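# Place the green block into the blue tray

## Task

Get the green block to rest inside the blue tray. The robot must not tip over or finish leaning, and nothing may be knocked or moved outside the work area.

## Robot and tools

ROBOT. A Rainbow Robotics RB-Y1: a wheeled base (two drive wheels plus two rear casters; it drives forward/back and turns but cannot slide sideways), a leg and torso that fold and bend, a head carrying head_camera, and two seven-joint arms. Each arm ends in a parallel gripper with a wrist camera (left_wrist_camera, right_wrist_camera) whose case juts out sideways and can collide. The base is 0.58 m wide, extends 0.10 m in front of the drive axle and 0.57 m behind it, and sweeps a 0.58 m radius when spinning in place.

FRAMES. All positions are in metres. Base frame: origin on the floor midway between the drive wheels, x forward, y to the left, z up. The chest, left_hand and right_hand readings use this frame. A hand point sits between the finger pads, 0.03 m short of the tips; the fingers point along the hand's -z axis and close along its x axis. Printed hand positions can be a little off at long reach or under load. base_odometry is given in the frame the base had at the start, counts only wheel rotation (slip looks like travel), and gives heading in rad, positive to the left.

TOOL move. Action keys: base, joints, target, min_time_s, contact_limits. Allowed mixes: base and/or joints (optionally with min_time_s or contact_limits); target alone or with min_time_s; contact_limits alone. No action returns state and images only.
- base: one object {x_m_s, turn_rad_s, for_s}. This is a velocity command held for a duration, not a destination. x_m_s is forward speed in m/s (magnitude 0.005 to 1.5, or 0; negative reverses). turn_rad_s is turning rate in rad/s, positive to the left (magnitude 0.02 to 1.509, or 0). for_s is 0.1 to 5 s. Omitted velocities are 0. Acceleration is about 0.4 m/s² (turns 0.5 rad/s²), so distance is roughly speed times for_s; the base coasts briefly to a stop afterwards.
- joints: one object for the whole robot, keyed by joint name, each value an absolute target. Angles in rad; grippers (left_gripper_m, right_gripper_m) as the opening in m, 0 to 0.1. Ranges: torso_squat_rad 0 to 1.2 (bigger lowers chest), torso_shift_rad -0.3 to 0.6 (positive hips forward), torso_pitch_rad -0.2 to 1.4 (positive bows forward), torso_yaw_rad -1.5 to 1.5 (positive left; raise both shoulder rolls outward by 0.2 rad or more first). Shoulder pitch -2.356 to 2.356 (negative swings the arm forward and up); left_shoulder_roll_rad 0 to 3.141 and right_shoulder_roll_rad -3.141 to 0 (each sign lifts that arm outward); shoulder yaw -2.094 to 2.094; elbow -2.617 to 0.01 (negative bends); forearm roll -3.141 to 3.141; wrist pitch -1.57 to 1.919; hand roll -2.705 to 2.705; head_pan_rad -0.523 to 0.523 (positive left); head_tilt_rad -0.35 to 1.57 (positive looks down). The torso also obeys combined limits: squat+shift<=1.52; squat-shift+pitch<=1.57; shift+0.5pitch-0.4squat<=0.7; shift+0.3pitch-0.5squat<=0.39.
- target: an absolute pose for one hand: side ("left" or "right"), x, y, z in m in the base frame (-3 to 3), and quat_wxyz as four numbers w,x,y,z in the same convention the hand lines print. It is converted once into joint angles, so the hand travels on a curve; split long moves into several steps. It is refused if a previous move is still running.
- min_time_s: 0.1 to 8, the shortest duration in s for the arm, head and torso motions of that action.
- contact_limits: per gripper (left_gripper_m, right_gripper_m) a current cap in mA, 200 to 672.5; it stays until changed and starts at 672.5.
- cameras: list of camera names or ["all"]; [] for none. If omitted: all when there is no action, none otherwise.
- blocking: true or omitted waits until everything is at rest; false returns in about 0.5 s while motion continues.
To grip, command an opening at least 0.005 m narrower than the object; then "off_target" or "done" on the gripper is normal.

OTHER TOOLS. wait(seconds 0 to 10, cameras) lets time pass and returns state. stop(cameras) brakes all running motion. zoom_image(camera, region [x0, y0, x1, y1] in pixels from the image's top-left, at most 504 by 504) enlarges part of the latest image from that camera. read_manual(section "licences") only gives licence text. finished_scene(scene 1) ends the scene; the block must stay in the tray afterwards.

RESULTS. The "move" line reads "done" or the worst status among the motions. Hand status: "reached" (within 10 mm and 2 degrees), "short" with the error, or "refused" with a reason. Joint words: moving, done, off_target (rested away from target, may still push), stopped, contact_stop (torso only), time_out, limit_stop_at_<name> (a self-collision guard or built-in limit), not_followed (arm command withheld by the arm-collision check, shown as "joint command not followed"), torque_fault, limit_stop_at_motor_heat. A refusal or an unrequested stop cancels the later move, wait and finished_scene calls in the same reply. on_its_own lists what the robot did by itself. lidar_m: 12 distances from the base origin, 30-degree sectors starting straight ahead and going counter-clockwise, seen at 0.23 m height; "-" means nothing. motor_effort: drive wheel load in percent, peak in brackets; at rest usually under 30. wheel_motors_off=1 means the wheels have cut out for about 2 s. Wrist force/torque and joint torque lines are raw and offset; external torques estimate outside pushes. Motor temperatures: MOTOR HOT appears at 65 °C, and 80 °C brakes the arm for 30 to 60 s.

AVOID. Tipping: fast bending or rising with arms stretched forward, loads far in front, abrupt stops while driving bowed over, and driving into furniture or catching the upper body on edges. Arms striking or squeezing each other (a hard press ends the scene); keep about 0.5 rad of outward shoulder roll when both reach forward. Contact torque reaching a joint's limit (61.6 N m at shoulders, 31.6 elbow, 22 forearm and wrist) freezes the robot 10 s. Don't drop the block from a height, slam things, or push anything off the work area.

Each tool is called after "Emit:" by a JSON object that holds its "op" and its "data".

## Session

Emit:
{"op": "move", "data": {"joints": {"head_tilt_rad":0.5}, "cameras": ["head_camera"]}}

Scene clock: 0.60 s.
Joint torques (N m): left_arm=[-3.56 0.53 -0.01 -1.23 -0.02 -0.71 -0.08] | right_arm=[-2.1 -0.67 -0.88 -0.32 0.07 -0.49 0.13]
External joint torques (N m): left_arm=[-0.66 -0.26 -0.05 -0.41 -0.03 -0.18 -0.07] | right_arm=[-0.18 0.58 -0.85 -0.26 0.03 -0.27 0.12]
Motor temperatures (°C): left_arm=[31 34 34 32 35 36 37] | right_arm=[34 34 29 33 37 33 35]
Wrist force (N): left_arm=[-5.3 -3.9 -9.5] | right_arm=[2.0 -3.9 -6.7]
Wrist torque (N m): left_arm=[0.24 -0.46 -0.13] | right_arm=[0.47 -0.17 -0.15]
Wrist force, peak (N): left_arm=[-5.5 -4.6 -9.9] | right_arm=[2.0 -4.2 -6.9]
move: done
base_odometry: x=+0.000 y=+0.000 heading=+0.000
lidar_m: 3.05 2.79 2.64 1.89 1.76 2.33 2.35 2.32 2.45 2.50 1.99 2.60
base_status: not commanded
joint_positions: torso_squat_rad=+0.350 torso_shift_rad=+0.000 torso_pitch_rad=+0.000 torso_yaw_rad=+0.000 left_shoulder_pitch_rad=-0.047 left_shoulder_roll_rad=+0.022 left_shoulder_yaw_rad=+0.021 left_elbow_rad=-0.133 left_forearm_roll_rad=-0.011 left_wrist_pitch_rad=-0.049 left_hand_roll_rad=+0.014 left_gripper_m=+0.101 right_shoulder_pitch_rad=-0.020 right_shoulder_roll_rad=-0.027 right_shoulder_yaw_rad=+0.035 right_elbow_rad=-0.114 right_forearm_roll_rad=+0.036 right_wrist_pitch_rad=+0.048 right_hand_roll_rad=+0.006 right_gripper_m=+0.100 head_pan_rad=+0.000 head_tilt_rad=+0.500
joint_status: all done
wheel_motors_off: 0
motor_effort: left_wheel=-1(3) right_wheel=+2(4)
chest: x=-0.2280 y=-0.0002 z=+1.2475 quat_wxyz=(+1.000, +0.000, +0.000, +0.000) (m; base frame)
left_hand: x=-0.1178 y=+0.2361 z=+0.5713 quat_wxyz=(+0.993, +0.010, -0.114, +0.003) (m; base frame)
right_hand: x=-0.1692 y=-0.2396 z=+0.5649 quat_wxyz=(+0.998, -0.015, -0.042, +0.042) (m; base frame)
pictures: head_camera
Images, in order (width x height): head_camera 896x504.

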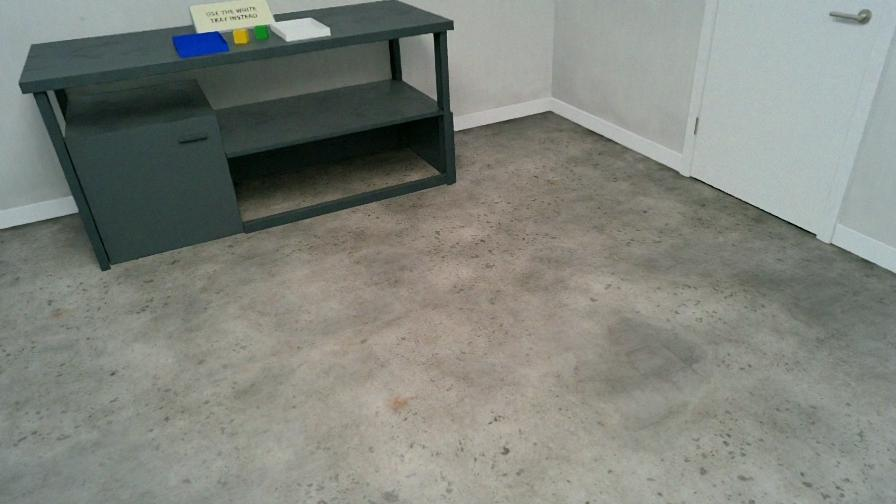

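Emit:
{"op": "move", "data": {"base": {"turn_rad_s":0.2,"for_s":0.77}}}

Emit:
{"op": "move", "data": {"base": {"x_m_s":0.8,"for_s":2.7}, "joints": {"left_shoulder_roll_rad":0.25,"right_shoulder_roll_rad":-0.1,"head_tilt_rad":0.7}}}

Emit:
{"op": "move", "data": {"base": {"turn_rad_s":0.4,"for_s":1.0}, "cameras": ["head_camera"]}}

Scene clock: 4.90 s.
Joint torques (N m): left_arm=[-3.11 1.08 0.23 -1.05 0.07 -0.6 0.21] | right_arm=[-1.88 -0.66 -0.85 -0.44 0.04 -0.47 0.12]
External joint torques (N m): left_arm=[-0.21 0.3 0.2 -0.23 0.07 -0.07 0.22] | right_arm=[0.04 0.59 -0.82 -0.37 0.01 -0.25 0.11]
Wrist force (N): left_arm=[-5.1 -4.1 -9.5] | right_arm=[1.9 -3.9 -6.6]
Wrist torque (N m): left_arm=[0.23 -0.43 -0.16] | right_arm=[0.47 -0.19 -0.14]
Wrist force, peak (N): left_arm=[-5.5 -4.6 -10.3] | right_arm=[2.0 -4.1 -6.8]
move: done
base_odometry: x=+0.000 y=+0.000 heading=+0.152
lidar_m: 2.81 2.80 2.18 1.77 1.76 2.47 2.31 2.31 2.64 2.45 1.99 2.77
base_status: done (sent for 0.77 of 0.77 s)
joint_positions: torso_squat_rad=+0.350 torso_shift_rad=+0.000 torso_pitch_rad=+0.000 torso_yaw_rad=+0.000 left_shoulder_pitch_rad=-0.047 left_shoulder_roll_rad=+0.022 left_shoulder_yaw_rad=+0.021 left_elbow_rad=-0.133 left_forearm_roll_rad=-0.011 left_wrist_pitch_rad=-0.049 left_hand_roll_rad=+0.014 left_gripper_m=+0.101 right_shoulder_pitch_rad=-0.020 right_shoulder_roll_rad=-0.027 right_shoulder_yaw_rad=+0.035 right_elbow_rad=-0.114 right_forearm_roll_rad=+0.036 right_wrist_pitch_rad=+0.048 right_hand_roll_rad=+0.006 right_gripper_m=+0.100 head_pan_rad=+0.000 head_tilt_rad=+0.500
joint_status: not commanded
wheel_motors_off: 0
motor_effort: left_wheel=-9(17) right_wheel=+9(27)
chest: x=-0.2280 y=-0.0002 z=+1.2475 quat_wxyz=(+1.000, +0.000, +0.000, +0.000) (m; base frame)
left_hand: x=-0.1178 y=+0.2361 z=+0.5713 quat_wxyz=(+0.993, +0.010, -0.114, +0.003) (m; base frame)
right_hand: x=-0.1692 y=-0.2395 z=+0.5649 quat_wxyz=(+0.998, -0.015, -0.042, +0.042) (m; base frame)
pictures: none

Scene clock: 9.83 s.
Joint torques (N m): left_arm=[-3.01 5.85 0.64 -0.86 0.18 -0.84 -0.21] | right_arm=[-1.29 -1.8 -0.91 -0.21 0.02 -0.36 0.02]
External joint torques (N m): left_arm=[-0.05 -1.24 0.18 -0.01 0.13 -0.31 -0.2] | right_arm=[0.64 1.63 -0.76 -0.17 -0.02 -0.15 0.01]
Wrist force (N): left_arm=[-5.0 -5.2 -9.6] | right_arm=[2.1 -3.7 -6.6]
Wrist torque (N m): left_arm=[0.29 -0.42 -0.15] | right_arm=[0.45 -0.17 -0.14]
Wrist force, peak (N): left_arm=[-5.8 -5.9 -10.2] | right_arm=[1.6 -5.5 -6.8]
move: done
base_odometry: x=+2.135 y=+0.327 heading=+0.152
lidar_m: 1.27 0.95 0.87 2.12 2.44 2.79 4.40 3.91 1.96 1.79 1.78 0.94
base_status: done (sent for 2.7 of 2.7 s)
joint_positions: torso_squat_rad=+0.350 torso_shift_rad=+0.000 torso_pitch_rad=+0.000 torso_yaw_rad=+0.000 left_shoulder_pitch_rad=-0.047 left_shoulder_roll_rad=+0.250 left_shoulder_yaw_rad=+0.021 left_elbow_rad=-0.133 left_forearm_roll_rad=-0.011 left_wrist_pitch_rad=-0.049 left_hand_roll_rad=+0.014 left_gripper_m=+0.101 right_shoulder_pitch_rad=-0.020 right_shoulder_roll_rad=-0.100 right_shoulder_yaw_rad=+0.035 right_elbow_rad=-0.114 right_forearm_roll_rad=+0.036 right_wrist_pitch_rad=+0.048 right_hand_roll_rad=+0.006 right_gripper_m=+0.100 head_pan_rad=+0.000 head_tilt_rad=+0.700
joint_status: all done
wheel_motors_off: 0
motor_effort: left_wheel=-2(33) right_wheel=+1(38)
chest: x=-0.2279 y=-0.0002 z=+1.2475 quat_wxyz=(+1.000, +0.000, +0.000, +0.000) (m; base frame)
left_hand: x=-0.1159 y=+0.4079 z=+0.5951 quat_wxyz=(+0.986, +0.124, -0.115, -0.005) (m; base frame)
right_hand: x=-0.1687 y=-0.2953 z=+0.5684 quat_wxyz=(+0.997, -0.051, -0.041, +0.043) (m; base frame)
pictures: none

Scene clock: 12.43 s.
Joint torques (N m): left_arm=[-2.85 6.99 0.93 -1.01 0.16 -0.71 -0.21] | right_arm=[-1.68 -1.79 -0.97 -0.21 0.07 -0.4 0.14]
External joint torques (N m): left_arm=[0.1 -0.09 0.47 -0.16 0.11 -0.19 -0.2] | right_arm=[0.24 1.63 -0.82 -0.17 0.04 -0.18 0.13]
Wrist force (N): left_arm=[-5.6 -5.0 -9.6] | right_arm=[1.9 -3.7 -6.5]
Wrist torque (N m): left_arm=[0.28 -0.47 -0.16] | right_arm=[0.47 -0.18 -0.14]
Wrist force, peak (N): left_arm=[-5.4 -5.6 -10.2] | right_arm=[2.2 -3.8 -6.9]
move: done
base_odometry: x=+2.135 y=+0.327 heading=+0.551
lidar_m: 1.25 0.86 1.18 2.42 2.80 4.47 4.38 1.95 1.82 1.79 0.96 1.07
base_status: done (sent for 1 of 1 s)
joint_positions: torso_squat_rad=+0.350 torso_shift_rad=+0.000 torso_pitch_rad=+0.000 torso_yaw_rad=+0.000 left_shoulder_pitch_rad=-0.047 left_shoulder_roll_rad=+0.250 left_shoulder_yaw_rad=+0.021 left_elbow_rad=-0.133 left_forearm_roll_rad=-0.011 left_wrist_pitch_rad=-0.049 left_hand_roll_rad=+0.014 left_gripper_m=+0.101 right_shoulder_pitch_rad=-0.020 right_shoulder_roll_rad=-0.100 right_shoulder_yaw_rad=+0.035 right_elbow_rad=-0.114 right_forearm_roll_rad=+0.036 right_wrist_pitch_rad=+0.048 right_hand_roll_rad=+0.006 right_gripper_m=+0.100 head_pan_rad=+0.000 head_tilt_rad=+0.700
joint_status: not commanded
wheel_motors_off: 0
motor_effort: left_wheel=+5(42) right_wheel=+18(40)
chest: x=-0.2279 y=-0.0002 z=+1.2475 quat_wxyz=(+1.000, +0.000, +0.000, +0.000) (m; base frame)
left_hand: x=-0.1160 y=+0.4078 z=+0.5951 quat_wxyz=(+0.986, +0.124, -0.115, -0.005) (m; base frame)
right_hand: x=-0.1688 y=-0.2953 z=+0.5683 quat_wxyz=(+0.997, -0.051, -0.041, +0.043) (m; base frame)
pictures: head_camera
Images, in order (width x height): head_camera 896x504.

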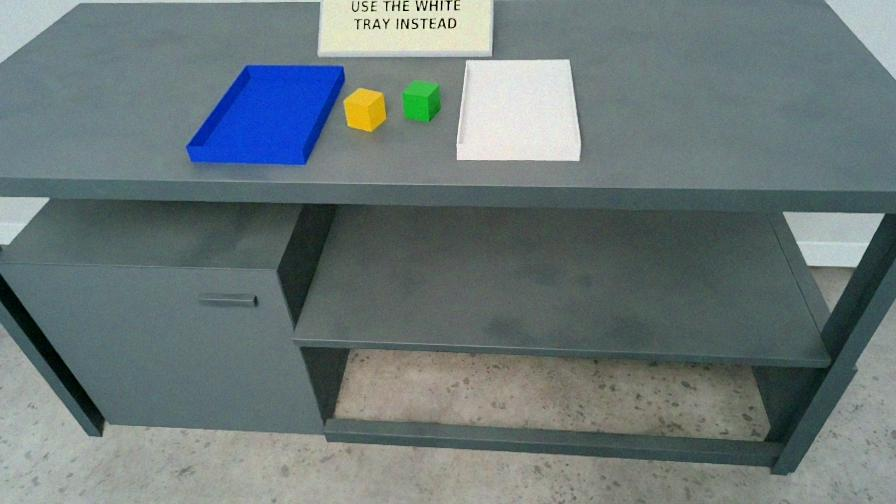

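Emit:
{"op": "move", "data": {"joints": {"torso_pitch_rad":0.45,"head_tilt_rad":0.6,"left_gripper_m":0.082}, "min_time_s": 0.9}}

Emit:
{"op": "move", "data": {"target": {"side":"left","x":0.35,"y":0.12,"z":1.15,"quat_wxyz":[0.653,0.271,-0.271,-0.653]}, "cameras": ["head_camera","left_wrist_camera"]}}

Scene clock: 18.20 s.
Joint torques (N m): left_arm=[8.26 6.12 0.23 3.42 0.07 -0.05 -0.08] | right_arm=[9.95 -1.86 -0.87 4.12 -0.04 0.54 0.02]
External joint torques (N m): left_arm=[-1.14 -0.21 -0.25 -0.33 0.03 -0.38 -0.1] | right_arm=[-0.96 1.16 -0.56 -0.53 0.04 -0.14 0.04]
Wrist force (N): left_arm=[-2.7 -5.1 -9.6] | right_arm=[4.6 -3.9 -6.1]
Wrist torque (N m): left_arm=[0.29 -0.33 -0.11] | right_arm=[0.48 -0.03 -0.16]
Wrist force, peak (N): left_arm=[-5.9 -5.5 -10.2] | right_arm=[4.9 -4.1 -6.2]
move: done
base_odometry: x=+2.135 y=+0.327 heading=+0.551
lidar_m: 1.27 0.85 1.17 2.42 2.80 4.47 4.39 1.94 1.83 1.78 0.96 1.08
base_status: not commanded
joint_positions: torso_squat_rad=+0.350 torso_shift_rad=+0.000 torso_pitch_rad=+0.450 torso_yaw_rad=+0.000 left_shoulder_pitch_rad=-0.047 left_shoulder_roll_rad=+0.250 left_shoulder_yaw_rad=+0.021 left_elbow_rad=-0.133 left_forearm_roll_rad=-0.011 left_wrist_pitch_rad=-0.049 left_hand_roll_rad=+0.014 left_gripper_m=+0.082 right_shoulder_pitch_rad=-0.020 right_shoulder_roll_rad=-0.100 right_shoulder_yaw_rad=+0.035 right_elbow_rad=-0.114 right_forearm_roll_rad=+0.036 right_wrist_pitch_rad=+0.048 right_hand_roll_rad=+0.006 right_gripper_m=+0.100 head_pan_rad=+0.000 head_tilt_rad=+0.600
joint_status: all done
wheel_motors_off: 0
motor_effort: left_wheel=+6(14) right_wheel=+18(24)
chest: x=-0.0933 y=-0.0002 z=+1.2167 quat_wxyz=(+0.975, +0.000, +0.223, +0.000) (m; base frame)
left_hand: x=-0.2765 y=+0.4078 z=+0.5806 quat_wxyz=(+0.986, +0.120, +0.108, -0.032) (m; base frame)
right_hand: x=-0.3356 y=-0.2953 z=+0.5795 quat_wxyz=(+0.981, -0.040, +0.183, +0.053) (m; base frame)
pictures: none

Scene clock: 20.33 s.
Joint torques (N m): left_arm=[-11.39 -0.94 0.15 -5.03 -0.01 -2.18 0.18] | right_arm=[10.08 -1.45 -1.24 4.2 -0.13 0.59 0.13]
External joint torques (N m): left_arm=[1.18 -0.46 0.05 0.16 0.2 -0.54 0.18] | right_arm=[-0.83 1.57 -0.93 -0.45 -0.05 -0.09 0.15]
Wrist force (N): left_arm=[-4.2 -9.0 -7.4] | right_arm=[4.8 -4.0 -6.2]
Wrist torque (N m): left_arm=[0.63 -0.43 -0.11] | right_arm=[0.50 -0.02 -0.16]
Wrist force, peak (N): left_arm=[-3.8 -6.2 -11.6] | right_arm=[4.6 -4.2 -6.4]
move: short
base_odometry: x=+2.135 y=+0.327 heading=+0.551
lidar_m: 1.26 0.86 1.18 2.42 2.80 4.46 4.39 1.95 1.82 1.78 0.95 1.08
base_status: not commanded
joint_positions: torso_squat_rad=+0.350 torso_shift_rad=+0.000 torso_pitch_rad=+0.450 torso_yaw_rad=+0.000 left_shoulder_pitch_rad=-0.897 left_shoulder_roll_rad=+0.000 left_shoulder_yaw_rad=-0.117 left_elbow_rad=-2.449 left_forearm_roll_rad=-0.299 left_wrist_pitch_rad=+1.919 left_hand_roll_rad=-1.402 left_gripper_m=+0.082 right_shoulder_pitch_rad=-0.020 right_shoulder_roll_rad=-0.100 right_shoulder_yaw_rad=+0.035 right_elbow_rad=-0.114 right_forearm_roll_rad=+0.036 right_wrist_pitch_rad=+0.048 right_hand_roll_rad=+0.006 right_gripper_m=+0.100 head_pan_rad=+0.000 head_tilt_rad=+0.600
joint_status: all done
wheel_motors_off: 0
motor_effort: left_wheel=+3(8) right_wheel=+18(18)
chest: x=-0.0933 y=-0.0002 z=+1.2167 quat_wxyz=(+0.975, +0.000, +0.223, +0.000) (m; base frame)
left_hand: x=+0.3502 y=+0.1200 z=+1.1497 quat_wxyz=(+0.624, +0.317, -0.334, -0.631) (m; base frame)
left_hand_status: short (checked arc, as near as the solve gets, planned for 1.8 s): 0 mm and 9.9 deg off. The place is met; only the turn is off.
right_hand: x=-0.3356 y=-0.2953 z=+0.5795 quat_wxyz=(+0.981, -0.040, +0.183, +0.053) (m; base frame)
pictures: head_camera, left_wrist_camera
Images, in order (width x height): head_camera 896x504, left_wrist_camera 644x364.

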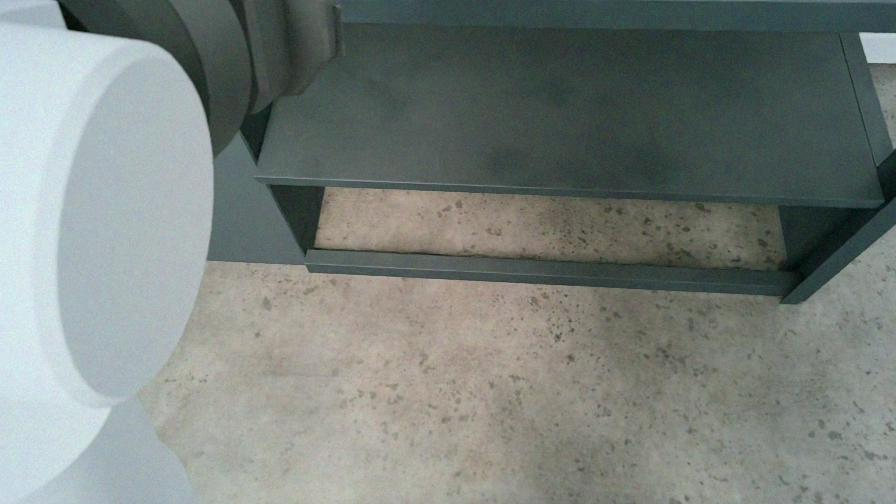

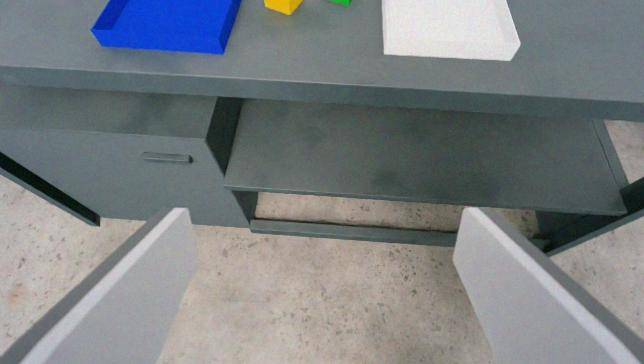

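Emit:
{"op": "move", "data": {"base": {"x_m_s":0.4,"for_s":0.7}, "joints": {"head_tilt_rad":0.35}, "cameras": ["head_camera","left_wrist_camera"]}}

Scene clock: 22.73 s.
Joint torques (N m): left_arm=[-12.65 -0.46 0.58 -5.34 -0.08 -2.06 0.14] | right_arm=[10.42 -1.51 -1.14 4.34 -0.03 0.45 0.04]
External joint torques (N m): left_arm=[-0.09 0.02 0.49 -0.14 0.13 -0.42 0.13] | right_arm=[-0.49 1.51 -0.83 -0.31 0.05 -0.23 0.06]
Wrist force (N): left_arm=[-4.4 -8.7 -7.3] | right_arm=[4.6 -4.0 -6.3]
Wrist torque (N m): left_arm=[0.57 -0.44 -0.14] | right_arm=[0.49 -0.03 -0.14]
Wrist force, peak (N): left_arm=[-4.3 -9.1 -8.1] | right_arm=[5.1 -4.2 -6.0]
move: done
base_odometry: x=+2.302 y=+0.430 heading=+0.553
lidar_m: 1.18 0.69 0.87 2.40 2.60 4.47 4.58 2.12 1.83 1.80 0.84 1.10
base_status: done (sent for 0.7 of 0.7 s)
joint_positions: torso_squat_rad=+0.350 torso_shift_rad=+0.000 torso_pitch_rad=+0.450 torso_yaw_rad=+0.000 left_shoulder_pitch_rad=-0.897 left_shoulder_roll_rad=+0.000 left_shoulder_yaw_rad=-0.117 left_elbow_rad=-2.449 left_forearm_roll_rad=-0.299 left_wrist_pitch_rad=+1.919 left_hand_roll_rad=-1.402 left_gripper_m=+0.082 right_shoulder_pitch_rad=-0.020 right_shoulder_roll_rad=-0.100 right_shoulder_yaw_rad=+0.035 right_elbow_rad=-0.114 right_forearm_roll_rad=+0.036 right_wrist_pitch_rad=+0.048 right_hand_roll_rad=+0.006 right_gripper_m=+0.100 head_pan_rad=+0.000 head_tilt_rad=+0.350
joint_status: all done
wheel_motors_off: 0
motor_effort: left_wheel=+10(35) right_wheel=-8(38)
chest: x=-0.0933 y=-0.0002 z=+1.2167 quat_wxyz=(+0.975, +0.000, +0.223, +0.000) (m; base frame)
left_hand: x=+0.3502 y=+0.1200 z=+1.1497 quat_wxyz=(+0.624, +0.317, -0.334, -0.631) (m; base frame)
right_hand: x=-0.3355 y=-0.2953 z=+0.5794 quat_wxyz=(+0.981, -0.040, +0.183, +0.054) (m; base frame)
pictures: head_camera, left_wrist_camera
Images, in order (width x height): head_camera 896x504, left_wrist_camera 644x364.

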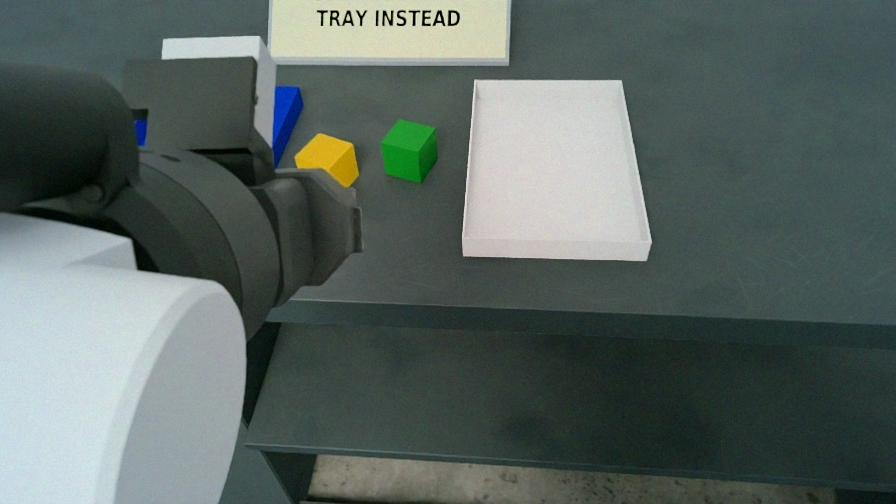

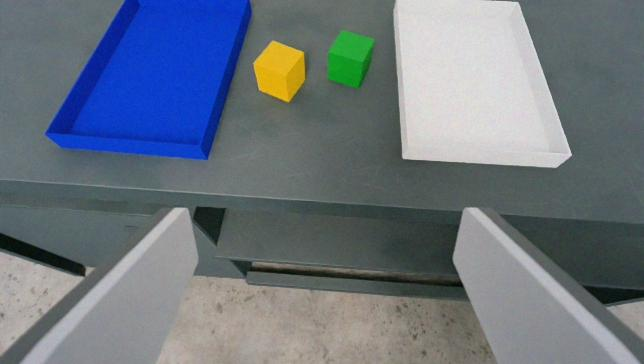

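Emit:
{"op": "move", "data": {"base": {"x_m_s":0.4,"for_s":0.6}, "joints": {"left_gripper_m":0.07}}}

Emit:
{"op": "move", "data": {"target": {"side":"left","x":0.469,"y":0.067,"z":1.04,"quat_wxyz":[0.555,0.2305,-0.306,-0.7376]}, "cameras": ["head_camera","left_wrist_camera"]}}

Scene clock: 26.43 s.
Joint torques (N m): left_arm=[-12.67 -0.97 0.03 -5.67 -0.2 -2.05 0.25] | right_arm=[10.3 -1.5 -0.99 4.34 -0.03 0.44 0.05]
External joint torques (N m): left_arm=[-0.11 -0.48 -0.06 -0.47 0.01 -0.42 0.24] | right_arm=[-0.61 1.52 -0.68 -0.31 0.05 -0.24 0.07]
Wrist force (N): left_arm=[-3.9 -9.1 -7.1] | right_arm=[4.5 -4.0 -6.2]
Wrist torque (N m): left_arm=[0.61 -0.39 -0.16] | right_arm=[0.50 -0.05 -0.15]
Wrist force, peak (N): left_arm=[-4.6 -9.1 -8.0] | right_arm=[5.3 -4.1 -6.1]
move: done
base_odometry: x=+2.424 y=+0.506 heading=+0.553
lidar_m: 1.04 0.57 0.64 2.39 2.65 4.46 4.73 2.24 1.86 1.82 0.76 1.07
base_status: done (sent for 0.6 of 0.6 s)
joint_positions: torso_squat_rad=+0.350 torso_shift_rad=+0.000 torso_pitch_rad=+0.450 torso_yaw_rad=+0.000 left_shoulder_pitch_rad=-0.897 left_shoulder_roll_rad=+0.000 left_shoulder_yaw_rad=-0.117 left_elbow_rad=-2.449 left_forearm_roll_rad=-0.299 left_wrist_pitch_rad=+1.919 left_hand_roll_rad=-1.402 left_gripper_m=+0.070 right_shoulder_pitch_rad=-0.020 right_shoulder_roll_rad=-0.100 right_shoulder_yaw_rad=+0.035 right_elbow_rad=-0.114 right_forearm_roll_rad=+0.036 right_wrist_pitch_rad=+0.048 right_hand_roll_rad=+0.006 right_gripper_m=+0.100 head_pan_rad=+0.000 head_tilt_rad=+0.350
joint_status: all done
wheel_motors_off: 0
motor_effort: left_wheel=+8(28) right_wheel=-8(23)
chest: x=-0.0933 y=-0.0002 z=+1.2167 quat_wxyz=(+0.975, +0.000, +0.223, +0.000) (m; base frame)
left_hand: x=+0.3502 y=+0.1200 z=+1.1496 quat_wxyz=(+0.624, +0.317, -0.334, -0.631) (m; base frame)
right_hand: x=-0.3355 y=-0.2953 z=+0.5794 quat_wxyz=(+0.981, -0.040, +0.183, +0.054) (m; base frame)
pictures: none

Scene clock: 27.77 s.
Joint torques (N m): left_arm=[-18.45 0.75 -0.26 -9.26 0.19 -1.54 -0.04] | right_arm=[10.19 -1.63 -1.05 4.16 -0.1 0.52 0.08]
External joint torques (N m): left_arm=[-0.5 -0.44 -0.33 -0.44 0.14 -0.08 -0.04] | right_arm=[-0.72 1.39 -0.74 -0.49 -0.02 -0.16 0.1]
Wrist force (N): left_arm=[-4.2 -8.2 -7.8] | right_arm=[4.4 -4.1 -6.1]
Wrist torque (N m): left_arm=[0.53 -0.42 -0.12] | right_arm=[0.52 -0.05 -0.16]
Wrist force, peak (N): left_arm=[-4.4 -10.4 -7.6] | right_arm=[5.3 -4.2 -6.3]
move: done
base_odometry: x=+2.424 y=+0.506 heading=+0.553
lidar_m: 1.04 0.57 0.65 2.38 2.65 4.45 4.73 2.24 1.85 1.82 0.77 1.06
base_status: not commanded
joint_positions: torso_squat_rad=+0.350 torso_shift_rad=+0.000 torso_pitch_rad=+0.450 torso_yaw_rad=+0.000 left_shoulder_pitch_rad=-1.036 left_shoulder_roll_rad=+0.024 left_shoulder_yaw_rad=+0.049 left_elbow_rad=-1.715 left_forearm_roll_rad=+0.003 left_wrist_pitch_rad=+1.461 left_hand_roll_rad=-1.562 left_gripper_m=+0.070 right_shoulder_pitch_rad=-0.020 right_shoulder_roll_rad=-0.100 right_shoulder_yaw_rad=+0.035 right_elbow_rad=-0.114 right_forearm_roll_rad=+0.036 right_wrist_pitch_rad=+0.048 right_hand_roll_rad=+0.006 right_gripper_m=+0.100 head_pan_rad=+0.000 head_tilt_rad=+0.350
joint_status: all done
wheel_motors_off: 0
motor_effort: left_wheel=+6(11) right_wheel=-8(10)
chest: x=-0.0933 y=-0.0002 z=+1.2167 quat_wxyz=(+0.975, +0.000, +0.223, +0.000) (m; base frame)
left_hand: x=+0.4688 y=+0.0670 z=+1.0400 quat_wxyz=(+0.555, +0.231, -0.306, -0.738) (m; base frame)
left_hand_status: reached (checked arc, planned for 1.0 s): 0 mm and 0.0 deg off.
right_hand: x=-0.3355 y=-0.2953 z=+0.5794 quat_wxyz=(+0.981, -0.040, +0.183, +0.054) (m; base frame)
pictures: head_camera, left_wrist_camera
Images, in order (width x height): head_camera 896x504, left_wrist_camera 644x364.

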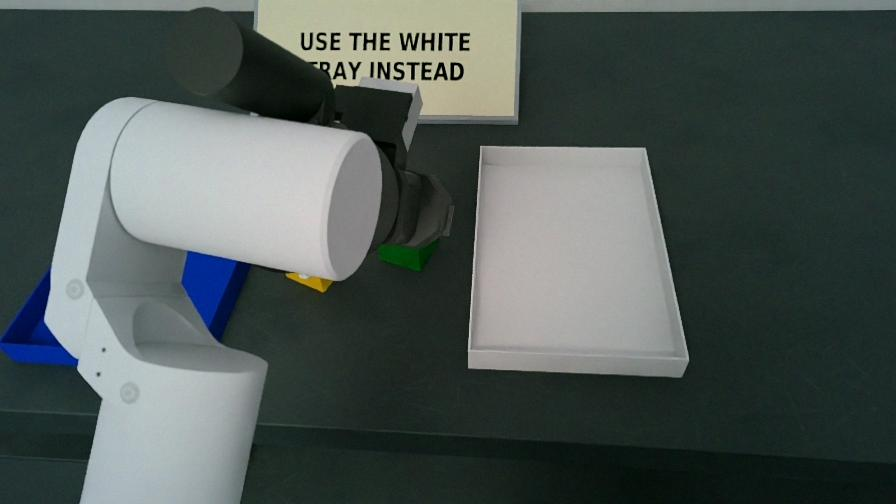

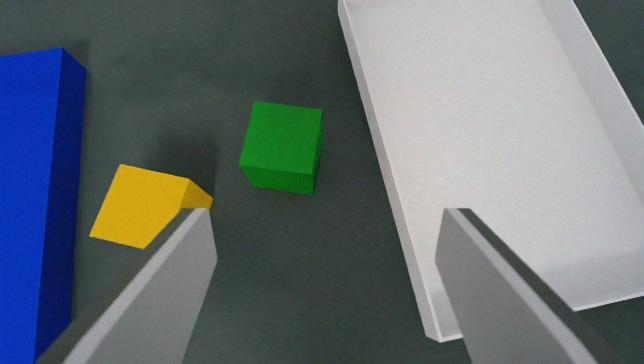

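Emit:
{"op": "move", "data": {"target": {"side":"left","x":0.51,"y":0.081,"z":1.006,"quat_wxyz":[0.555,0.2305,-0.306,-0.7376]}, "cameras": ["left_wrist_camera"]}}

Emit:
{"op": "move", "data": {"joints": {"left_gripper_m":0.063}}}

Scene clock: 31.27 s.
Joint torques (N m): left_arm=[-20 2.62 0.73 -9.87 0.41 -1.46 -0.25] | right_arm=[9.99 -1.61 -0.96 4.18 -0.15 0.49 0.04]
External joint torques (N m): left_arm=[-0.43 -0.07 0.45 -0.36 0.29 0 -0.25] | right_arm=[-0.92 1.41 -0.66 -0.47 -0.07 -0.18 0.06]
Wrist force (N): left_arm=[-3.9 -8.4 -8.4] | right_arm=[4.7 -4.1 -6.0]
Wrist torque (N m): left_arm=[0.52 -0.38 -0.10] | right_arm=[0.50 -0.02 -0.15]
Wrist force, peak (N): left_arm=[-3.9 -9.1 -9.5] | right_arm=[4.8 -4.2 -6.3]
move: done
base_odometry: x=+2.424 y=+0.506 heading=+0.553
lidar_m: 1.04 0.58 0.64 2.39 2.66 4.45 4.73 2.23 1.86 1.83 0.76 1.06
base_status: not commanded
joint_positions: torso_squat_rad=+0.350 torso_shift_rad=+0.000 torso_pitch_rad=+0.450 torso_yaw_rad=+0.000 left_shoulder_pitch_rad=-1.099 left_shoulder_roll_rad=+0.071 left_shoulder_yaw_rad=+0.105 left_elbow_rad=-1.455 left_forearm_roll_rad=+0.055 left_wrist_pitch_rad=+1.265 left_hand_roll_rad=-1.605 left_gripper_m=+0.070 right_shoulder_pitch_rad=-0.020 right_shoulder_roll_rad=-0.100 right_shoulder_yaw_rad=+0.035 right_elbow_rad=-0.114 right_forearm_roll_rad=+0.036 right_wrist_pitch_rad=+0.048 right_hand_roll_rad=+0.006 right_gripper_m=+0.100 head_pan_rad=+0.000 head_tilt_rad=+0.350
joint_status: all done
wheel_motors_off: 0
motor_effort: left_wheel=+4(9) right_wheel=-8(10)
chest: x=-0.0933 y=-0.0002 z=+1.2167 quat_wxyz=(+0.975, +0.000, +0.223, +0.000) (m; base frame)
left_hand: x=+0.5099 y=+0.0810 z=+1.0060 quat_wxyz=(+0.555, +0.231, -0.306, -0.738) (m; base frame)
left_hand_status: reached (checked arc, planned for 0.6 s): 0 mm and 0.0 deg off.
right_hand: x=-0.3355 y=-0.2953 z=+0.5794 quat_wxyz=(+0.981, -0.040, +0.183, +0.053) (m; base frame)
pictures: left_wrist_camera
Images, in order (width x height): left_wrist_camera 644x364.

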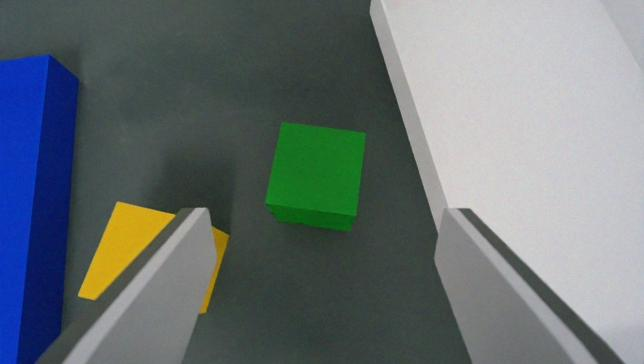

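Scene clock: 31.80 s.
Joint torques (N m): left_arm=[-20.34 2.41 0.25 -10.05 0.38 -1.56 -0.07] | right_arm=[10.12 -1.7 -1.11 4.04 -0.21 0.44 0.06]
External joint torques (N m): left_arm=[-0.77 -0.28 -0.03 -0.54 0.26 -0.1 -0.08] | right_arm=[-0.79 1.32 -0.8 -0.61 -0.13 -0.24 0.08]
Wrist force (N): left_arm=[-4.3 -8.6 -8.4] | right_arm=[4.8 -4.0 -6.0]
Wrist torque (N m): left_arm=[0.54 -0.45 -0.10] | right_arm=[0.51 -0.01 -0.16]
Wrist force, peak (N): left_arm=[-4.3 -8.6 -8.4] | right_arm=[4.7 -4.1 -6.3]
move: done
base_odometry: x=+2.424 y=+0.506 heading=+0.553
lidar_m: 1.04 0.57 0.64 2.38 2.66 4.44 4.73 2.23 1.86 1.83 0.76 1.07
base_status: not commanded
joint_positions: torso_squat_rad=+0.350 torso_shift_rad=+0.000 torso_pitch_rad=+0.450 torso_yaw_rad=+0.000 left_shoulder_pitch_rad=-1.099 left_shoulder_roll_rad=+0.071 left_shoulder_yaw_rad=+0.105 left_elbow_rad=-1.455 left_forearm_roll_rad=+0.055 left_wrist_pitch_rad=+1.265 left_hand_roll_rad=-1.605 left_gripper_m=+0.063 right_shoulder_pitch_rad=-0.020 right_shoulder_roll_rad=-0.100 right_shoulder_yaw_rad=+0.035 right_elbow_rad=-0.114 right_forearm_roll_rad=+0.036 right_wrist_pitch_rad=+0.048 right_hand_roll_rad=+0.006 right_gripper_m=+0.100 head_pan_rad=+0.000 head_tilt_rad=+0.350
joint_status: all done
wheel_motors_off: 0
motor_effort: left_wheel=+7(9) right_wheel=-8(9)
chest: x=-0.0933 y=-0.0002 z=+1.2167 quat_wxyz=(+0.975, +0.000, +0.223, +0.000) (m; base frame)
left_hand: x=+0.5099 y=+0.0810 z=+1.0060 quat_wxyz=(+0.555, +0.231, -0.306, -0.738) (m; base frame)
right_hand: x=-0.3355 y=-0.2953 z=+0.5794 quat_wxyz=(+0.981, -0.040, +0.183, +0.053) (m; base frame)
pictures: none

Emit:
{"op": "move", "data": {"target": {"side":"left","x":0.565,"y":0.072,"z":0.953,"quat_wxyz":[0.555,0.2305,-0.306,-0.7376]}, "min_time_s": 1.2, "cameras": ["left_wrist_camera"]}}

Emit:
{"op": "move", "data": {"joints": {"left_gripper_m":0.03}, "cameras": ["left_wrist_camera"]}}

Scene clock: 34.57 s.
Joint torques (N m): left_arm=[-22.25 4.91 0.95 -10.26 0.2 -1.48 -0.12] | right_arm=[10.11 -1.76 -1.1 4.31 -0.09 0.45 0.17]
External joint torques (N m): left_arm=[0.14 0.43 0.56 -0.29 0.06 -0.02 -0.13] | right_arm=[-0.8 1.26 -0.79 -0.34 -0.01 -0.22 0.19]
Wrist force (N): left_arm=[-4.0 -7.7 -8.7] | right_arm=[4.8 -4.0 -6.1]
Wrist torque (N m): left_arm=[0.46 -0.38 -0.12] | right_arm=[0.49 -0.02 -0.15]
Wrist force, peak (N): left_arm=[-3.7 -8.9 -9.5] | right_arm=[5.0 -4.3 -6.0]
move: done
base_odometry: x=+2.424 y=+0.506 heading=+0.553
lidar_m: 1.04 0.58 0.64 2.38 2.66 4.46 4.72 2.23 1.86 1.82 0.78 1.06
base_status: not commanded
joint_positions: torso_squat_rad=+0.350 torso_shift_rad=+0.000 torso_pitch_rad=+0.450 torso_yaw_rad=+0.000 left_shoulder_pitch_rad=-1.302 left_shoulder_roll_rad=+0.110 left_shoulder_yaw_rad=+0.142 left_elbow_rad=-0.888 left_forearm_roll_rad=+0.084 left_wrist_pitch_rad=+0.896 left_hand_roll_rad=-1.623 left_gripper_m=+0.063 right_shoulder_pitch_rad=-0.020 right_shoulder_roll_rad=-0.100 right_shoulder_yaw_rad=+0.035 right_elbow_rad=-0.114 right_forearm_roll_rad=+0.036 right_wrist_pitch_rad=+0.048 right_hand_roll_rad=+0.006 right_gripper_m=+0.100 head_pan_rad=+0.000 head_tilt_rad=+0.350
joint_status: all done
wheel_motors_off: 0
motor_effort: left_wheel=+6(9) right_wheel=-7(9)
chest: x=-0.0933 y=-0.0002 z=+1.2167 quat_wxyz=(+0.975, +0.000, +0.223, +0.000) (m; base frame)
left_hand: x=+0.5642 y=+0.0721 z=+0.9534 quat_wxyz=(+0.555, +0.231, -0.307, -0.738) (m; base frame)
left_hand_status: reached (checked arc, planned for 1.2 s): 1 mm and 0.1 deg off.
right_hand: x=-0.3355 y=-0.2953 z=+0.5794 quat_wxyz=(+0.981, -0.040, +0.183, +0.053) (m; base frame)
pictures: left_wrist_camera
Images, in order (width x height): left_wrist_camera 644x364.

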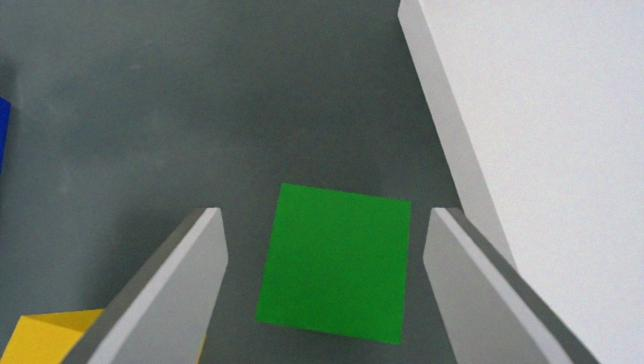

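Scene clock: 35.43 s.
Joint torques (N m): left_arm=[-22.55 4.86 1.16 -10.22 0.2 -1.61 -0.16] | right_arm=[10.22 -1.86 -0.95 4.41 -0.08 0.47 0.18]
External joint torques (N m): left_arm=[-0.16 0.38 0.77 -0.24 0.07 -0.15 -0.17] | right_arm=[-0.69 1.16 -0.64 -0.24 -0.01 -0.2 0.2]
Wrist force (N): left_arm=[-3.5 -8.3 -8.7] | right_arm=[4.7 -4.0 -6.2]
Wrist torque (N m): left_arm=[0.50 -0.33 -0.09] | right_arm=[0.51 -0.01 -0.16]
Wrist force, peak (N): left_arm=[-4.1 -8.5 -8.8] | right_arm=[4.9 -4.0 -6.2]
move: done
base_odometry: x=+2.424 y=+0.506 heading=+0.553
lidar_m: 1.04 0.57 0.64 2.39 2.65 4.45 4.73 2.24 1.85 1.83 0.76 1.07
base_status: not commanded
joint_positions: torso_squat_rad=+0.350 torso_shift_rad=+0.000 torso_pitch_rad=+0.450 torso_yaw_rad=+0.000 left_shoulder_pitch_rad=-1.302 left_shoulder_roll_rad=+0.110 left_shoulder_yaw_rad=+0.142 left_elbow_rad=-0.888 left_forearm_roll_rad=+0.084 left_wrist_pitch_rad=+0.896 left_hand_roll_rad=-1.623 left_gripper_m=+0.030 right_shoulder_pitch_rad=-0.020 right_shoulder_roll_rad=-0.100 right_shoulder_yaw_rad=+0.035 right_elbow_rad=-0.114 right_forearm_roll_rad=+0.036 right_wrist_pitch_rad=+0.048 right_hand_roll_rad=+0.006 right_gripper_m=+0.100 head_pan_rad=+0.000 head_tilt_rad=+0.350
joint_status: all done
wheel_motors_off: 0
motor_effort: left_wheel=+8(8) right_wheel=-8(9)
chest: x=-0.0933 y=-0.0002 z=+1.2167 quat_wxyz=(+0.975, +0.000, +0.223, +0.000) (m; base frame)
left_hand: x=+0.5642 y=+0.0721 z=+0.9534 quat_wxyz=(+0.555, +0.231, -0.307, -0.738) (m; base frame)
right_hand: x=-0.3355 y=-0.2953 z=+0.5794 quat_wxyz=(+0.981, -0.040, +0.183, +0.053) (m; base frame)
pictures: left_wrist_camera
Images, in order (width x height): left_wrist_camera 644x364.

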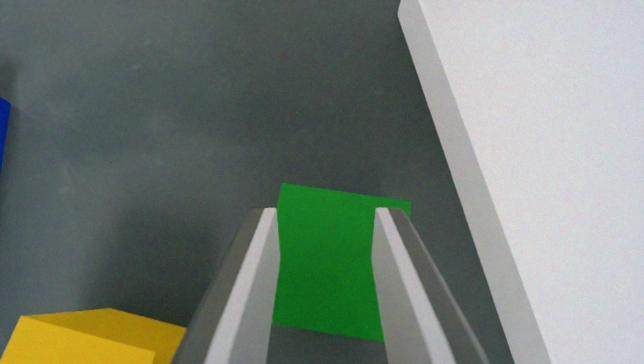

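Emit:
{"op": "move", "data": {"joints": {"left_gripper_m":0.071}}}

Emit:
{"op": "move", "data": {"target": {"side":"left","x":0.574,"y":0.062,"z":0.93,"quat_wxyz":[0.555,0.2305,-0.306,-0.7376]}, "cameras": ["left_wrist_camera"]}}

Emit:
{"op": "move", "data": {"target": {"side":"left","x":0.576,"y":0.062,"z":0.887,"quat_wxyz":[0.555,0.2305,-0.306,-0.7376]}, "min_time_s": 0.8, "cameras": ["left_wrist_camera"]}}

Scene clock: 37.80 s.
Joint torques (N m): left_arm=[-22.26 4.3 0.94 -9.88 0.25 -1.47 -0.22] | right_arm=[10.1 -1.68 -1.05 4.21 -0.07 0.43 0.02]
External joint torques (N m): left_arm=[0.13 -0.18 0.55 0.09 0.11 -0.01 -0.23] | right_arm=[-0.81 1.34 -0.74 -0.44 0 -0.25 0.04]
Wrist force (N): left_arm=[-3.8 -8.1 -9.1] | right_arm=[4.8 -4.2 -6.1]
Wrist torque (N m): left_arm=[0.49 -0.36 -0.12] | right_arm=[0.52 -0.01 -0.16]
Wrist force, peak (N): left_arm=[-4.0 -8.4 -9.2] | right_arm=[4.8 -4.2 -6.2]
move: done
base_odometry: x=+2.424 y=+0.506 heading=+0.553
lidar_m: 1.05 0.56 0.65 2.39 2.67 4.44 4.72 2.24 1.86 1.82 0.75 1.05
base_status: not commanded
joint_positions: torso_squat_rad=+0.350 torso_shift_rad=+0.000 torso_pitch_rad=+0.450 torso_yaw_rad=+0.000 left_shoulder_pitch_rad=-1.302 left_shoulder_roll_rad=+0.110 left_shoulder_yaw_rad=+0.142 left_elbow_rad=-0.888 left_forearm_roll_rad=+0.084 left_wrist_pitch_rad=+0.896 left_hand_roll_rad=-1.623 left_gripper_m=+0.071 right_shoulder_pitch_rad=-0.020 right_shoulder_roll_rad=-0.100 right_shoulder_yaw_rad=+0.035 right_elbow_rad=-0.114 right_forearm_roll_rad=+0.036 right_wrist_pitch_rad=+0.048 right_hand_roll_rad=+0.006 right_gripper_m=+0.100 head_pan_rad=+0.000 head_tilt_rad=+0.350
joint_status: all done
wheel_motors_off: 0
motor_effort: left_wheel=+6(9) right_wheel=-9(9)
chest: x=-0.0933 y=-0.0002 z=+1.2167 quat_wxyz=(+0.975, +0.000, +0.223, +0.000) (m; base frame)
left_hand: x=+0.5642 y=+0.0721 z=+0.9534 quat_wxyz=(+0.555, +0.231, -0.307, -0.738) (m; base frame)
right_hand: x=-0.3355 y=-0.2953 z=+0.5794 quat_wxyz=(+0.981, -0.040, +0.183, +0.053) (m; base frame)
pictures: none

Scene clock: 38.80 s.
Joint torques (N m): left_arm=[-22.91 4.33 1.7 -10.26 0.53 -1.53 -0.01] | right_arm=[10.02 -1.93 -1.16 4.29 -0.1 0.42 0.15]
External joint torques (N m): left_arm=[0.23 -0.62 1.39 -0.46 0.41 -0.07 -0.02] | right_arm=[-0.89 1.09 -0.86 -0.37 -0.02 -0.26 0.17]
Wrist force (N): left_arm=[-4.3 -8.1 -8.5] | right_arm=[4.6 -4.1 -6.0]
Wrist torque (N m): left_arm=[0.50 -0.46 -0.19] | right_arm=[0.51 -0.03 -0.15]
Wrist force, peak (N): left_arm=[-4.2 -9.8 -9.1] | right_arm=[5.1 -4.5 -6.2]
move: done
base_odometry: x=+2.424 y=+0.506 heading=+0.553
lidar_m: 1.04 0.57 0.64 2.39 2.65 4.45 4.71 2.24 1.86 1.82 0.77 1.06
base_status: not commanded
joint_positions: torso_squat_rad=+0.350 torso_shift_rad=+0.000 torso_pitch_rad=+0.450 torso_yaw_rad=+0.000 left_shoulder_pitch_rad=-1.400 left_shoulder_roll_rad=+0.113 left_shoulder_yaw_rad=+0.146 left_elbow_rad=-0.621 left_forearm_roll_rad=+0.083 left_wrist_pitch_rad=+0.721 left_hand_roll_rad=-1.615 left_gripper_m=+0.071 right_shoulder_pitch_rad=-0.020 right_shoulder_roll_rad=-0.100 right_shoulder_yaw_rad=+0.035 right_elbow_rad=-0.114 right_forearm_roll_rad=+0.036 right_wrist_pitch_rad=+0.048 right_hand_roll_rad=+0.006 right_gripper_m=+0.100 head_pan_rad=+0.000 head_tilt_rad=+0.350
joint_status: all done
wheel_motors_off: 0
motor_effort: left_wheel=+7(8) right_wheel=-6(8)
chest: x=-0.0933 y=-0.0002 z=+1.2167 quat_wxyz=(+0.975, +0.000, +0.223, +0.000) (m; base frame)
left_hand: x=+0.5733 y=+0.0622 z=+0.9304 quat_wxyz=(+0.555, +0.232, -0.307, -0.738) (m; base frame)
left_hand_status: reached (checked arc, planned for 0.6 s): 1 mm and 0.2 deg off.
right_hand: x=-0.3356 y=-0.2952 z=+0.5794 quat_wxyz=(+0.981, -0.040, +0.183, +0.053) (m; base frame)
pictures: left_wrist_camera
Images, in order (width x height): left_wrist_camera 644x364.

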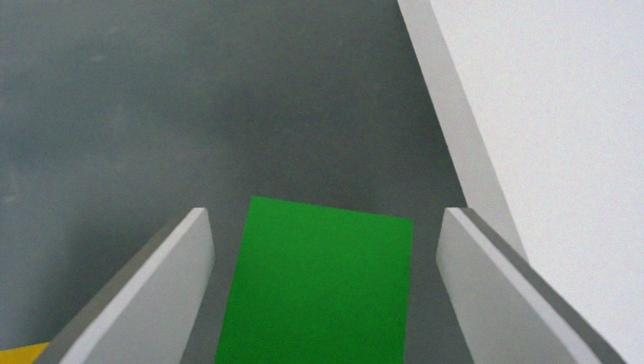

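Scene clock: 39.97 s.
Joint torques (N m): left_arm=[-22.7 4.34 0.97 -8.88 -0.09 -1.5 -0.2] | right_arm=[10.07 -2.27 -0.98 4.24 -0.1 0.55 0.04]
External joint torques (N m): left_arm=[0.24 -0.83 0.9 0.17 -0.2 0.08 -0.21] | right_arm=[-0.83 0.75 -0.67 -0.41 -0.02 -0.12 0.06]
Wrist force (N): left_arm=[-3.9 -8.7 -8.4] | right_arm=[4.7 -3.8 -6.4]
Wrist torque (N m): left_arm=[0.55 -0.40 -0.11] | right_arm=[0.48 -0.03 -0.16]
Wrist force, peak (N): left_arm=[-3.9 -9.7 -8.9] | right_arm=[4.9 -4.1 -6.2]
move: short
base_odometry: x=+2.424 y=+0.506 heading=+0.553
lidar_m: 1.05 0.57 0.65 2.39 2.65 4.45 4.72 2.23 1.85 1.82 0.76 1.06
base_status: not commanded
joint_positions: torso_squat_rad=+0.350 torso_shift_rad=+0.000 torso_pitch_rad=+0.450 torso_yaw_rad=+0.000 left_shoulder_pitch_rad=-1.460 left_shoulder_roll_rad=+0.110 left_shoulder_yaw_rad=+0.177 left_elbow_rad=-0.267 left_forearm_roll_rad=+0.085 left_wrist_pitch_rad=+0.325 left_hand_roll_rad=-1.644 left_gripper_m=+0.071 right_shoulder_pitch_rad=-0.020 right_shoulder_roll_rad=-0.100 right_shoulder_yaw_rad=+0.035 right_elbow_rad=-0.114 right_forearm_roll_rad=+0.036 right_wrist_pitch_rad=+0.048 right_hand_roll_rad=+0.006 right_gripper_m=+0.100 head_pan_rad=+0.000 head_tilt_rad=+0.350
joint_status: all done
wheel_motors_off: 0
motor_effort: left_wheel=+6(9) right_wheel=-7(9)
chest: x=-0.0935 y=-0.0002 z=+1.2167 quat_wxyz=(+0.975, +0.000, +0.223, +0.000) (m; base frame)
left_hand: x=+0.5725 y=+0.0629 z=+0.8895 quat_wxyz=(+0.545, +0.264, -0.340, -0.720) (m; base frame)
left_hand_status: short (checked arc, as near as the solve gets, planned for 0.8 s): 4 mm and 6.0 deg off. The place is met; only the turn is off.
right_hand: x=-0.3355 y=-0.2952 z=+0.5794 quat_wxyz=(+0.981, -0.040, +0.183, +0.053) (m; base frame)
pictures: left_wrist_camera
Images, in order (width x height): left_wrist_camera 644x364.

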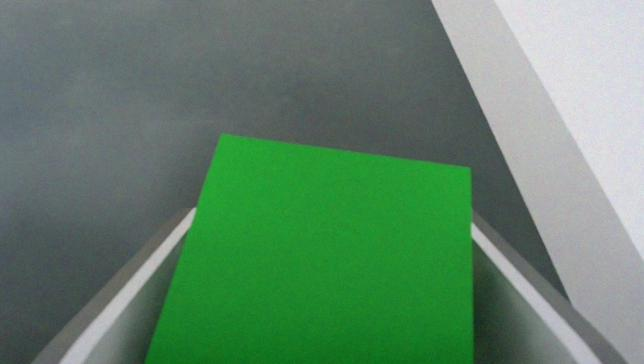

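Emit:
{"op": "move", "data": {"joints": {"left_gripper_m":0.035}}}

Emit:
{"op": "move", "data": {"target": {"side":"left","x":0.53,"y":0.072,"z":0.99,"quat_wxyz":[0.555,0.2305,-0.306,-0.7376]}, "min_time_s": 1, "cameras": ["head_camera","left_wrist_camera"]}}

Scene clock: 41.20 s.
Joint torques (N m): left_arm=[-22.89 4.67 0.51 -9.04 0.16 -1.64 0.03] | right_arm=[9.83 -1.99 -1.2 4.25 0.02 0.45 0]
External joint torques (N m): left_arm=[0.05 -0.5 0.44 0.01 0.06 -0.06 0.02] | right_arm=[-1.07 1.03 -0.9 -0.4 0.1 -0.22 0.02]
Wrist force (N): left_arm=[-4.0 -8.4 -7.1] | right_arm=[4.8 -4.0 -6.0]
Wrist torque (N m): left_arm=[0.58 -0.44 -0.13] | right_arm=[0.50 0.00 -0.16]
Wrist force, peak (N): left_arm=[-4.0 -9.2 -8.4] | right_arm=[4.8 -4.3 -6.3]
move: off_target
base_odometry: x=+2.424 y=+0.506 heading=+0.553
lidar_m: 1.04 0.56 0.64 2.39 2.66 4.44 4.71 2.23 1.86 1.83 0.75 1.06
base_status: not commanded
joint_positions: torso_squat_rad=+0.350 torso_shift_rad=+0.000 torso_pitch_rad=+0.450 torso_yaw_rad=+0.000 left_shoulder_pitch_rad=-1.460 left_shoulder_roll_rad=+0.110 left_shoulder_yaw_rad=+0.177 left_elbow_rad=-0.267 left_forearm_roll_rad=+0.085 left_wrist_pitch_rad=+0.325 left_hand_roll_rad=-1.644 left_gripper_m=+0.051 right_shoulder_pitch_rad=-0.020 right_shoulder_roll_rad=-0.100 right_shoulder_yaw_rad=+0.035 right_elbow_rad=-0.114 right_forearm_roll_rad=+0.036 right_wrist_pitch_rad=+0.048 right_hand_roll_rad=+0.006 right_gripper_m=+0.100 head_pan_rad=+0.000 head_tilt_rad=+0.350
joint_status: left_gripper_m off_target (ended at +0.051, target +0.035)
wheel_motors_off: 0
motor_effort: left_wheel=+5(10) right_wheel=-7(8)
chest: x=-0.0935 y=-0.0002 z=+1.2167 quat_wxyz=(+0.975, +0.000, +0.223, +0.000) (m; base frame)
left_hand: x=+0.5725 y=+0.0629 z=+0.8895 quat_wxyz=(+0.545, +0.264, -0.340, -0.720) (m; base frame)
right_hand: x=-0.3355 y=-0.2952 z=+0.5794 quat_wxyz=(+0.981, -0.040, +0.183, +0.053) (m; base frame)
pictures: none

Scene clock: 51.47 s.
Joint torques (N m): left_arm=[0.19 -0.38 -1.35 6.88 -0.77 5.2 -0.65] | right_arm=[9.93 -2.1 -0.98 4.07 -0.07 0.5 0.13]
External joint torques (N m): left_arm=[22.98 -5.36 -1.44 16.05 -0.88 6.72 -0.66] | right_arm=[-0.92 0.93 -0.68 -0.56 0.01 -0.17 0.15]
External joint torques when the fault began: left_arm=[49.18 -12.25 -4.09 31.52 -1.8 15.78 -1.42]
Wrist force (N): left_arm=[-4.5 18.6 16.7] | right_arm=[4.6 -4.0 -6.3]
Wrist torque (N m): left_arm=[1.20 -0.95 0.37] | right_arm=[0.50 -0.03 -0.16]
Wrist force, peak (N): left_arm=[-7.1 52.1 24.9] | right_arm=[5.5 -3.9 -6.0]
move: torque_fault
TORQUE FAULT: left_elbow_rad reached its load limit. The robot stopped for 10 seconds, dropped its targets and accepts commands again. The stop added 9.5 s to the call.
base_odometry: x=+2.424 y=+0.506 heading=+0.553
lidar_m: 1.04 0.58 0.64 2.40 2.65 4.45 4.73 2.24 1.85 1.82 0.76 1.05
base_status: not commanded
joint_positions: torso_squat_rad=+0.350 torso_shift_rad=-0.001 torso_pitch_rad=+0.448 torso_yaw_rad=+0.000 left_shoulder_pitch_rad=-1.429 left_shoulder_roll_rad=+0.105 left_shoulder_yaw_rad=+0.170 left_elbow_rad=-0.344 left_forearm_roll_rad=+0.078 left_wrist_pitch_rad=+0.428 left_hand_roll_rad=-1.639 left_gripper_m=+0.051 right_shoulder_pitch_rad=-0.020 right_shoulder_roll_rad=-0.100 right_shoulder_yaw_rad=+0.035 right_elbow_rad=-0.114 right_forearm_roll_rad=+0.036 right_wrist_pitch_rad=+0.048 right_hand_roll_rad=+0.006 right_gripper_m=+0.100 head_pan_rad=+0.000 head_tilt_rad=+0.350
joint_status: left_shoulder_pitch_rad torque_fault (moved +0.032 of +0.294); left_shoulder_roll_rad torque_fault (moved -0.005 of -0.049); left_shoulder_yaw_rad torque_fault (moved -0.007 of -0.045); left_elbow_rad torque_fault (moved -0.077 of -1.012); left_forearm_roll_rad torque_fault (moved -0.007 of -0.045); left_wrist_pitch_rad torque_fault (moved +0.103 of +0.829); left_hand_roll_rad torque_fault (moved +0.005 of +0.030)
wheel_motors_off: 0
on_its_own: left_shoulder_pitch_rad is held at -1.423, not at your -1.167, since a torque_fault; left_shoulder_roll_rad is held at +0.104, not at your +0.061, since a torque_fault; left_shoulder_yaw_rad is held at +0.170, not at your +0.132, since a torque_fault; left_elbow_rad is held at -0.339, not at your -1.279, since a torque_fault; left_forearm_roll_rad is held at +0.078, not at your +0.040, since a torque_fault; left_wrist_pitch_rad is held at +0.430, not at your +1.154, since a torque_fault; left_hand_roll_rad is held at -1.639, not at your -1.615, since a torque_fault
motor_effort: left_wheel=+8(13) right_wheel=-9(10)
chest: x=-0.0944 y=-0.0002 z=+1.2169 quat_wxyz=(+0.975, +0.000, +0.222, +0.000) (m; base frame)
left_hand: x=+0.5645 y=+0.0643 z=+0.8839 quat_wxyz=(+0.550, +0.248, -0.321, -0.730) (m; base frame)
left_hand_status: short (checked arc, planned for 1.2 s): torque_fault, 112 mm and 2.8 deg off.
right_hand: x=-0.3353 y=-0.2952 z=+0.5792 quat_wxyz=(+0.981, -0.040, +0.182, +0.053) (m; base frame)
pictures: head_camera, left_wrist_camera
Images, in order (width x height): head_camera 896x504, left_wrist_camera 644x364.

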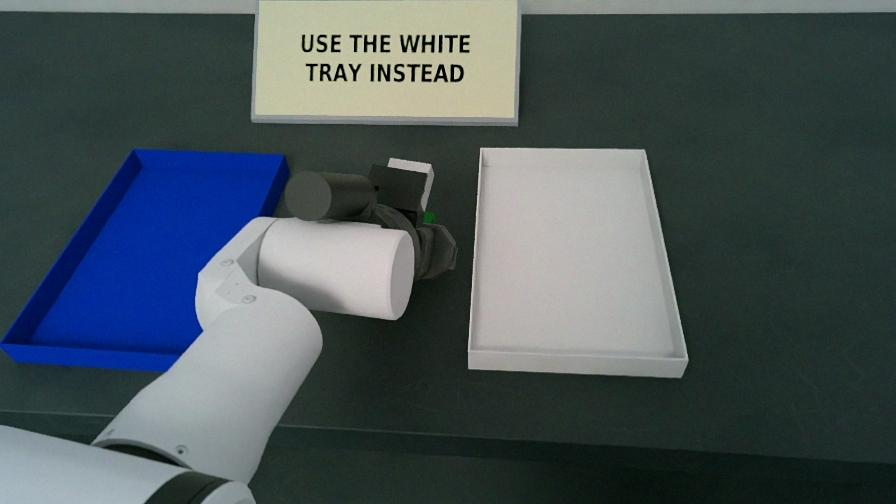

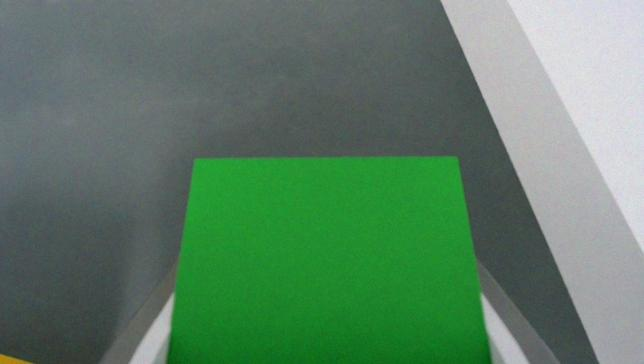

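Emit:
{"op": "move", "data": {"joints": {"left_shoulder_pitch_rad":-1.6}, "min_time_s": 1, "cameras": ["left_wrist_camera","head_camera"]}}

Scene clock: 53.20 s.
Joint torques (N m): left_arm=[-25.64 4.55 -1.02 -10.04 -0.04 -2.08 -0.41] | right_arm=[9.81 -1.93 -1.15 4.02 -0.09 0.47 -0.01]
External joint torques (N m): left_arm=[-1.09 -1.26 -1.17 -0.22 -0.14 -0.39 -0.42] | right_arm=[-1.09 1.09 -0.84 -0.63 -0.01 -0.21 0.01]
Wrist force (N): left_arm=[-3.1 -11.0 -8.6] | right_arm=[4.7 -3.9 -6.1]
Wrist torque (N m): left_arm=[0.69 -0.29 -0.16] | right_arm=[0.48 -0.02 -0.16]
Wrist force, peak (N): left_arm=[-4.4 19.3 16.3] | right_arm=[4.9 -4.1 -6.2]
move: done
base_odometry: x=+2.424 y=+0.506 heading=+0.553
lidar_m: 1.05 0.57 0.65 2.39 2.66 4.44 4.73 2.23 1.85 1.82 0.77 1.06
base_status: not commanded
joint_positions: torso_squat_rad=+0.350 torso_shift_rad=+0.000 torso_pitch_rad=+0.450 torso_yaw_rad=+0.000 left_shoulder_pitch_rad=-1.600 left_shoulder_roll_rad=+0.104 left_shoulder_yaw_rad=+0.170 left_elbow_rad=-0.340 left_forearm_roll_rad=+0.078 left_wrist_pitch_rad=+0.430 left_hand_roll_rad=-1.639 left_gripper_m=+0.051 right_shoulder_pitch_rad=-0.020 right_shoulder_roll_rad=-0.100 right_shoulder_yaw_rad=+0.035 right_elbow_rad=-0.114 right_forearm_roll_rad=+0.036 right_wrist_pitch_rad=+0.048 right_hand_roll_rad=+0.006 right_gripper_m=+0.100 head_pan_rad=+0.000 head_tilt_rad=+0.350
joint_status: all done
wheel_motors_off: 0
on_its_own: left_shoulder_roll_rad is held at +0.104, not at your +0.061, since a torque_fault; left_shoulder_yaw_rad is held at +0.170, not at your +0.132, since a torque_fault; left_elbow_rad is held at -0.339, not at your -1.279, since a torque_fault; left_forearm_roll_rad is held at +0.078, not at your +0.040, since a torque_fault; left_wrist_pitch_rad is held at +0.430, not at your +1.154, since a torque_fault; left_hand_roll_rad is held at -1.639, not at your -1.615, since a torque_fault
motor_effort: left_wheel=+8(10) right_wheel=-9(10)
chest: x=-0.0936 y=-0.0002 z=+1.2167 quat_wxyz=(+0.975, +0.000, +0.223, +0.000) (m; base frame)
left_hand: x=+0.6110 y=+0.0207 z=+0.9892 quat_wxyz=(+0.507, +0.288, -0.377, -0.719) (m; base frame)
right_hand: x=-0.3355 y=-0.2952 z=+0.5794 quat_wxyz=(+0.981, -0.040, +0.183, +0.053) (m; base frame)
pictures: head_camera, left_wrist_camera
Images, in order (width x height): head_camera 896x504, left_wrist_camera 644x364.

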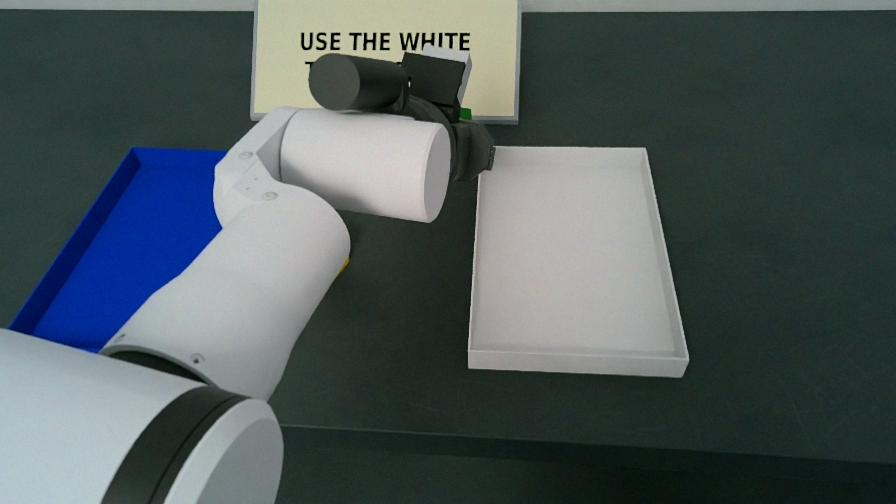

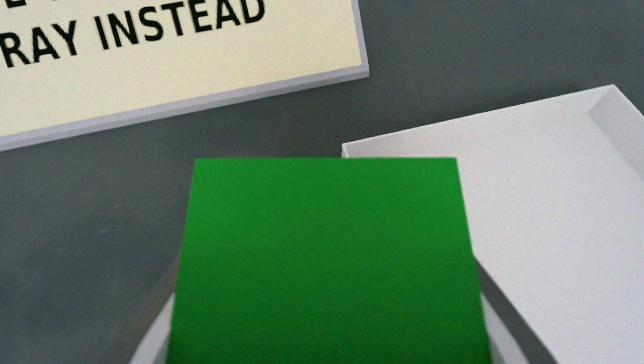

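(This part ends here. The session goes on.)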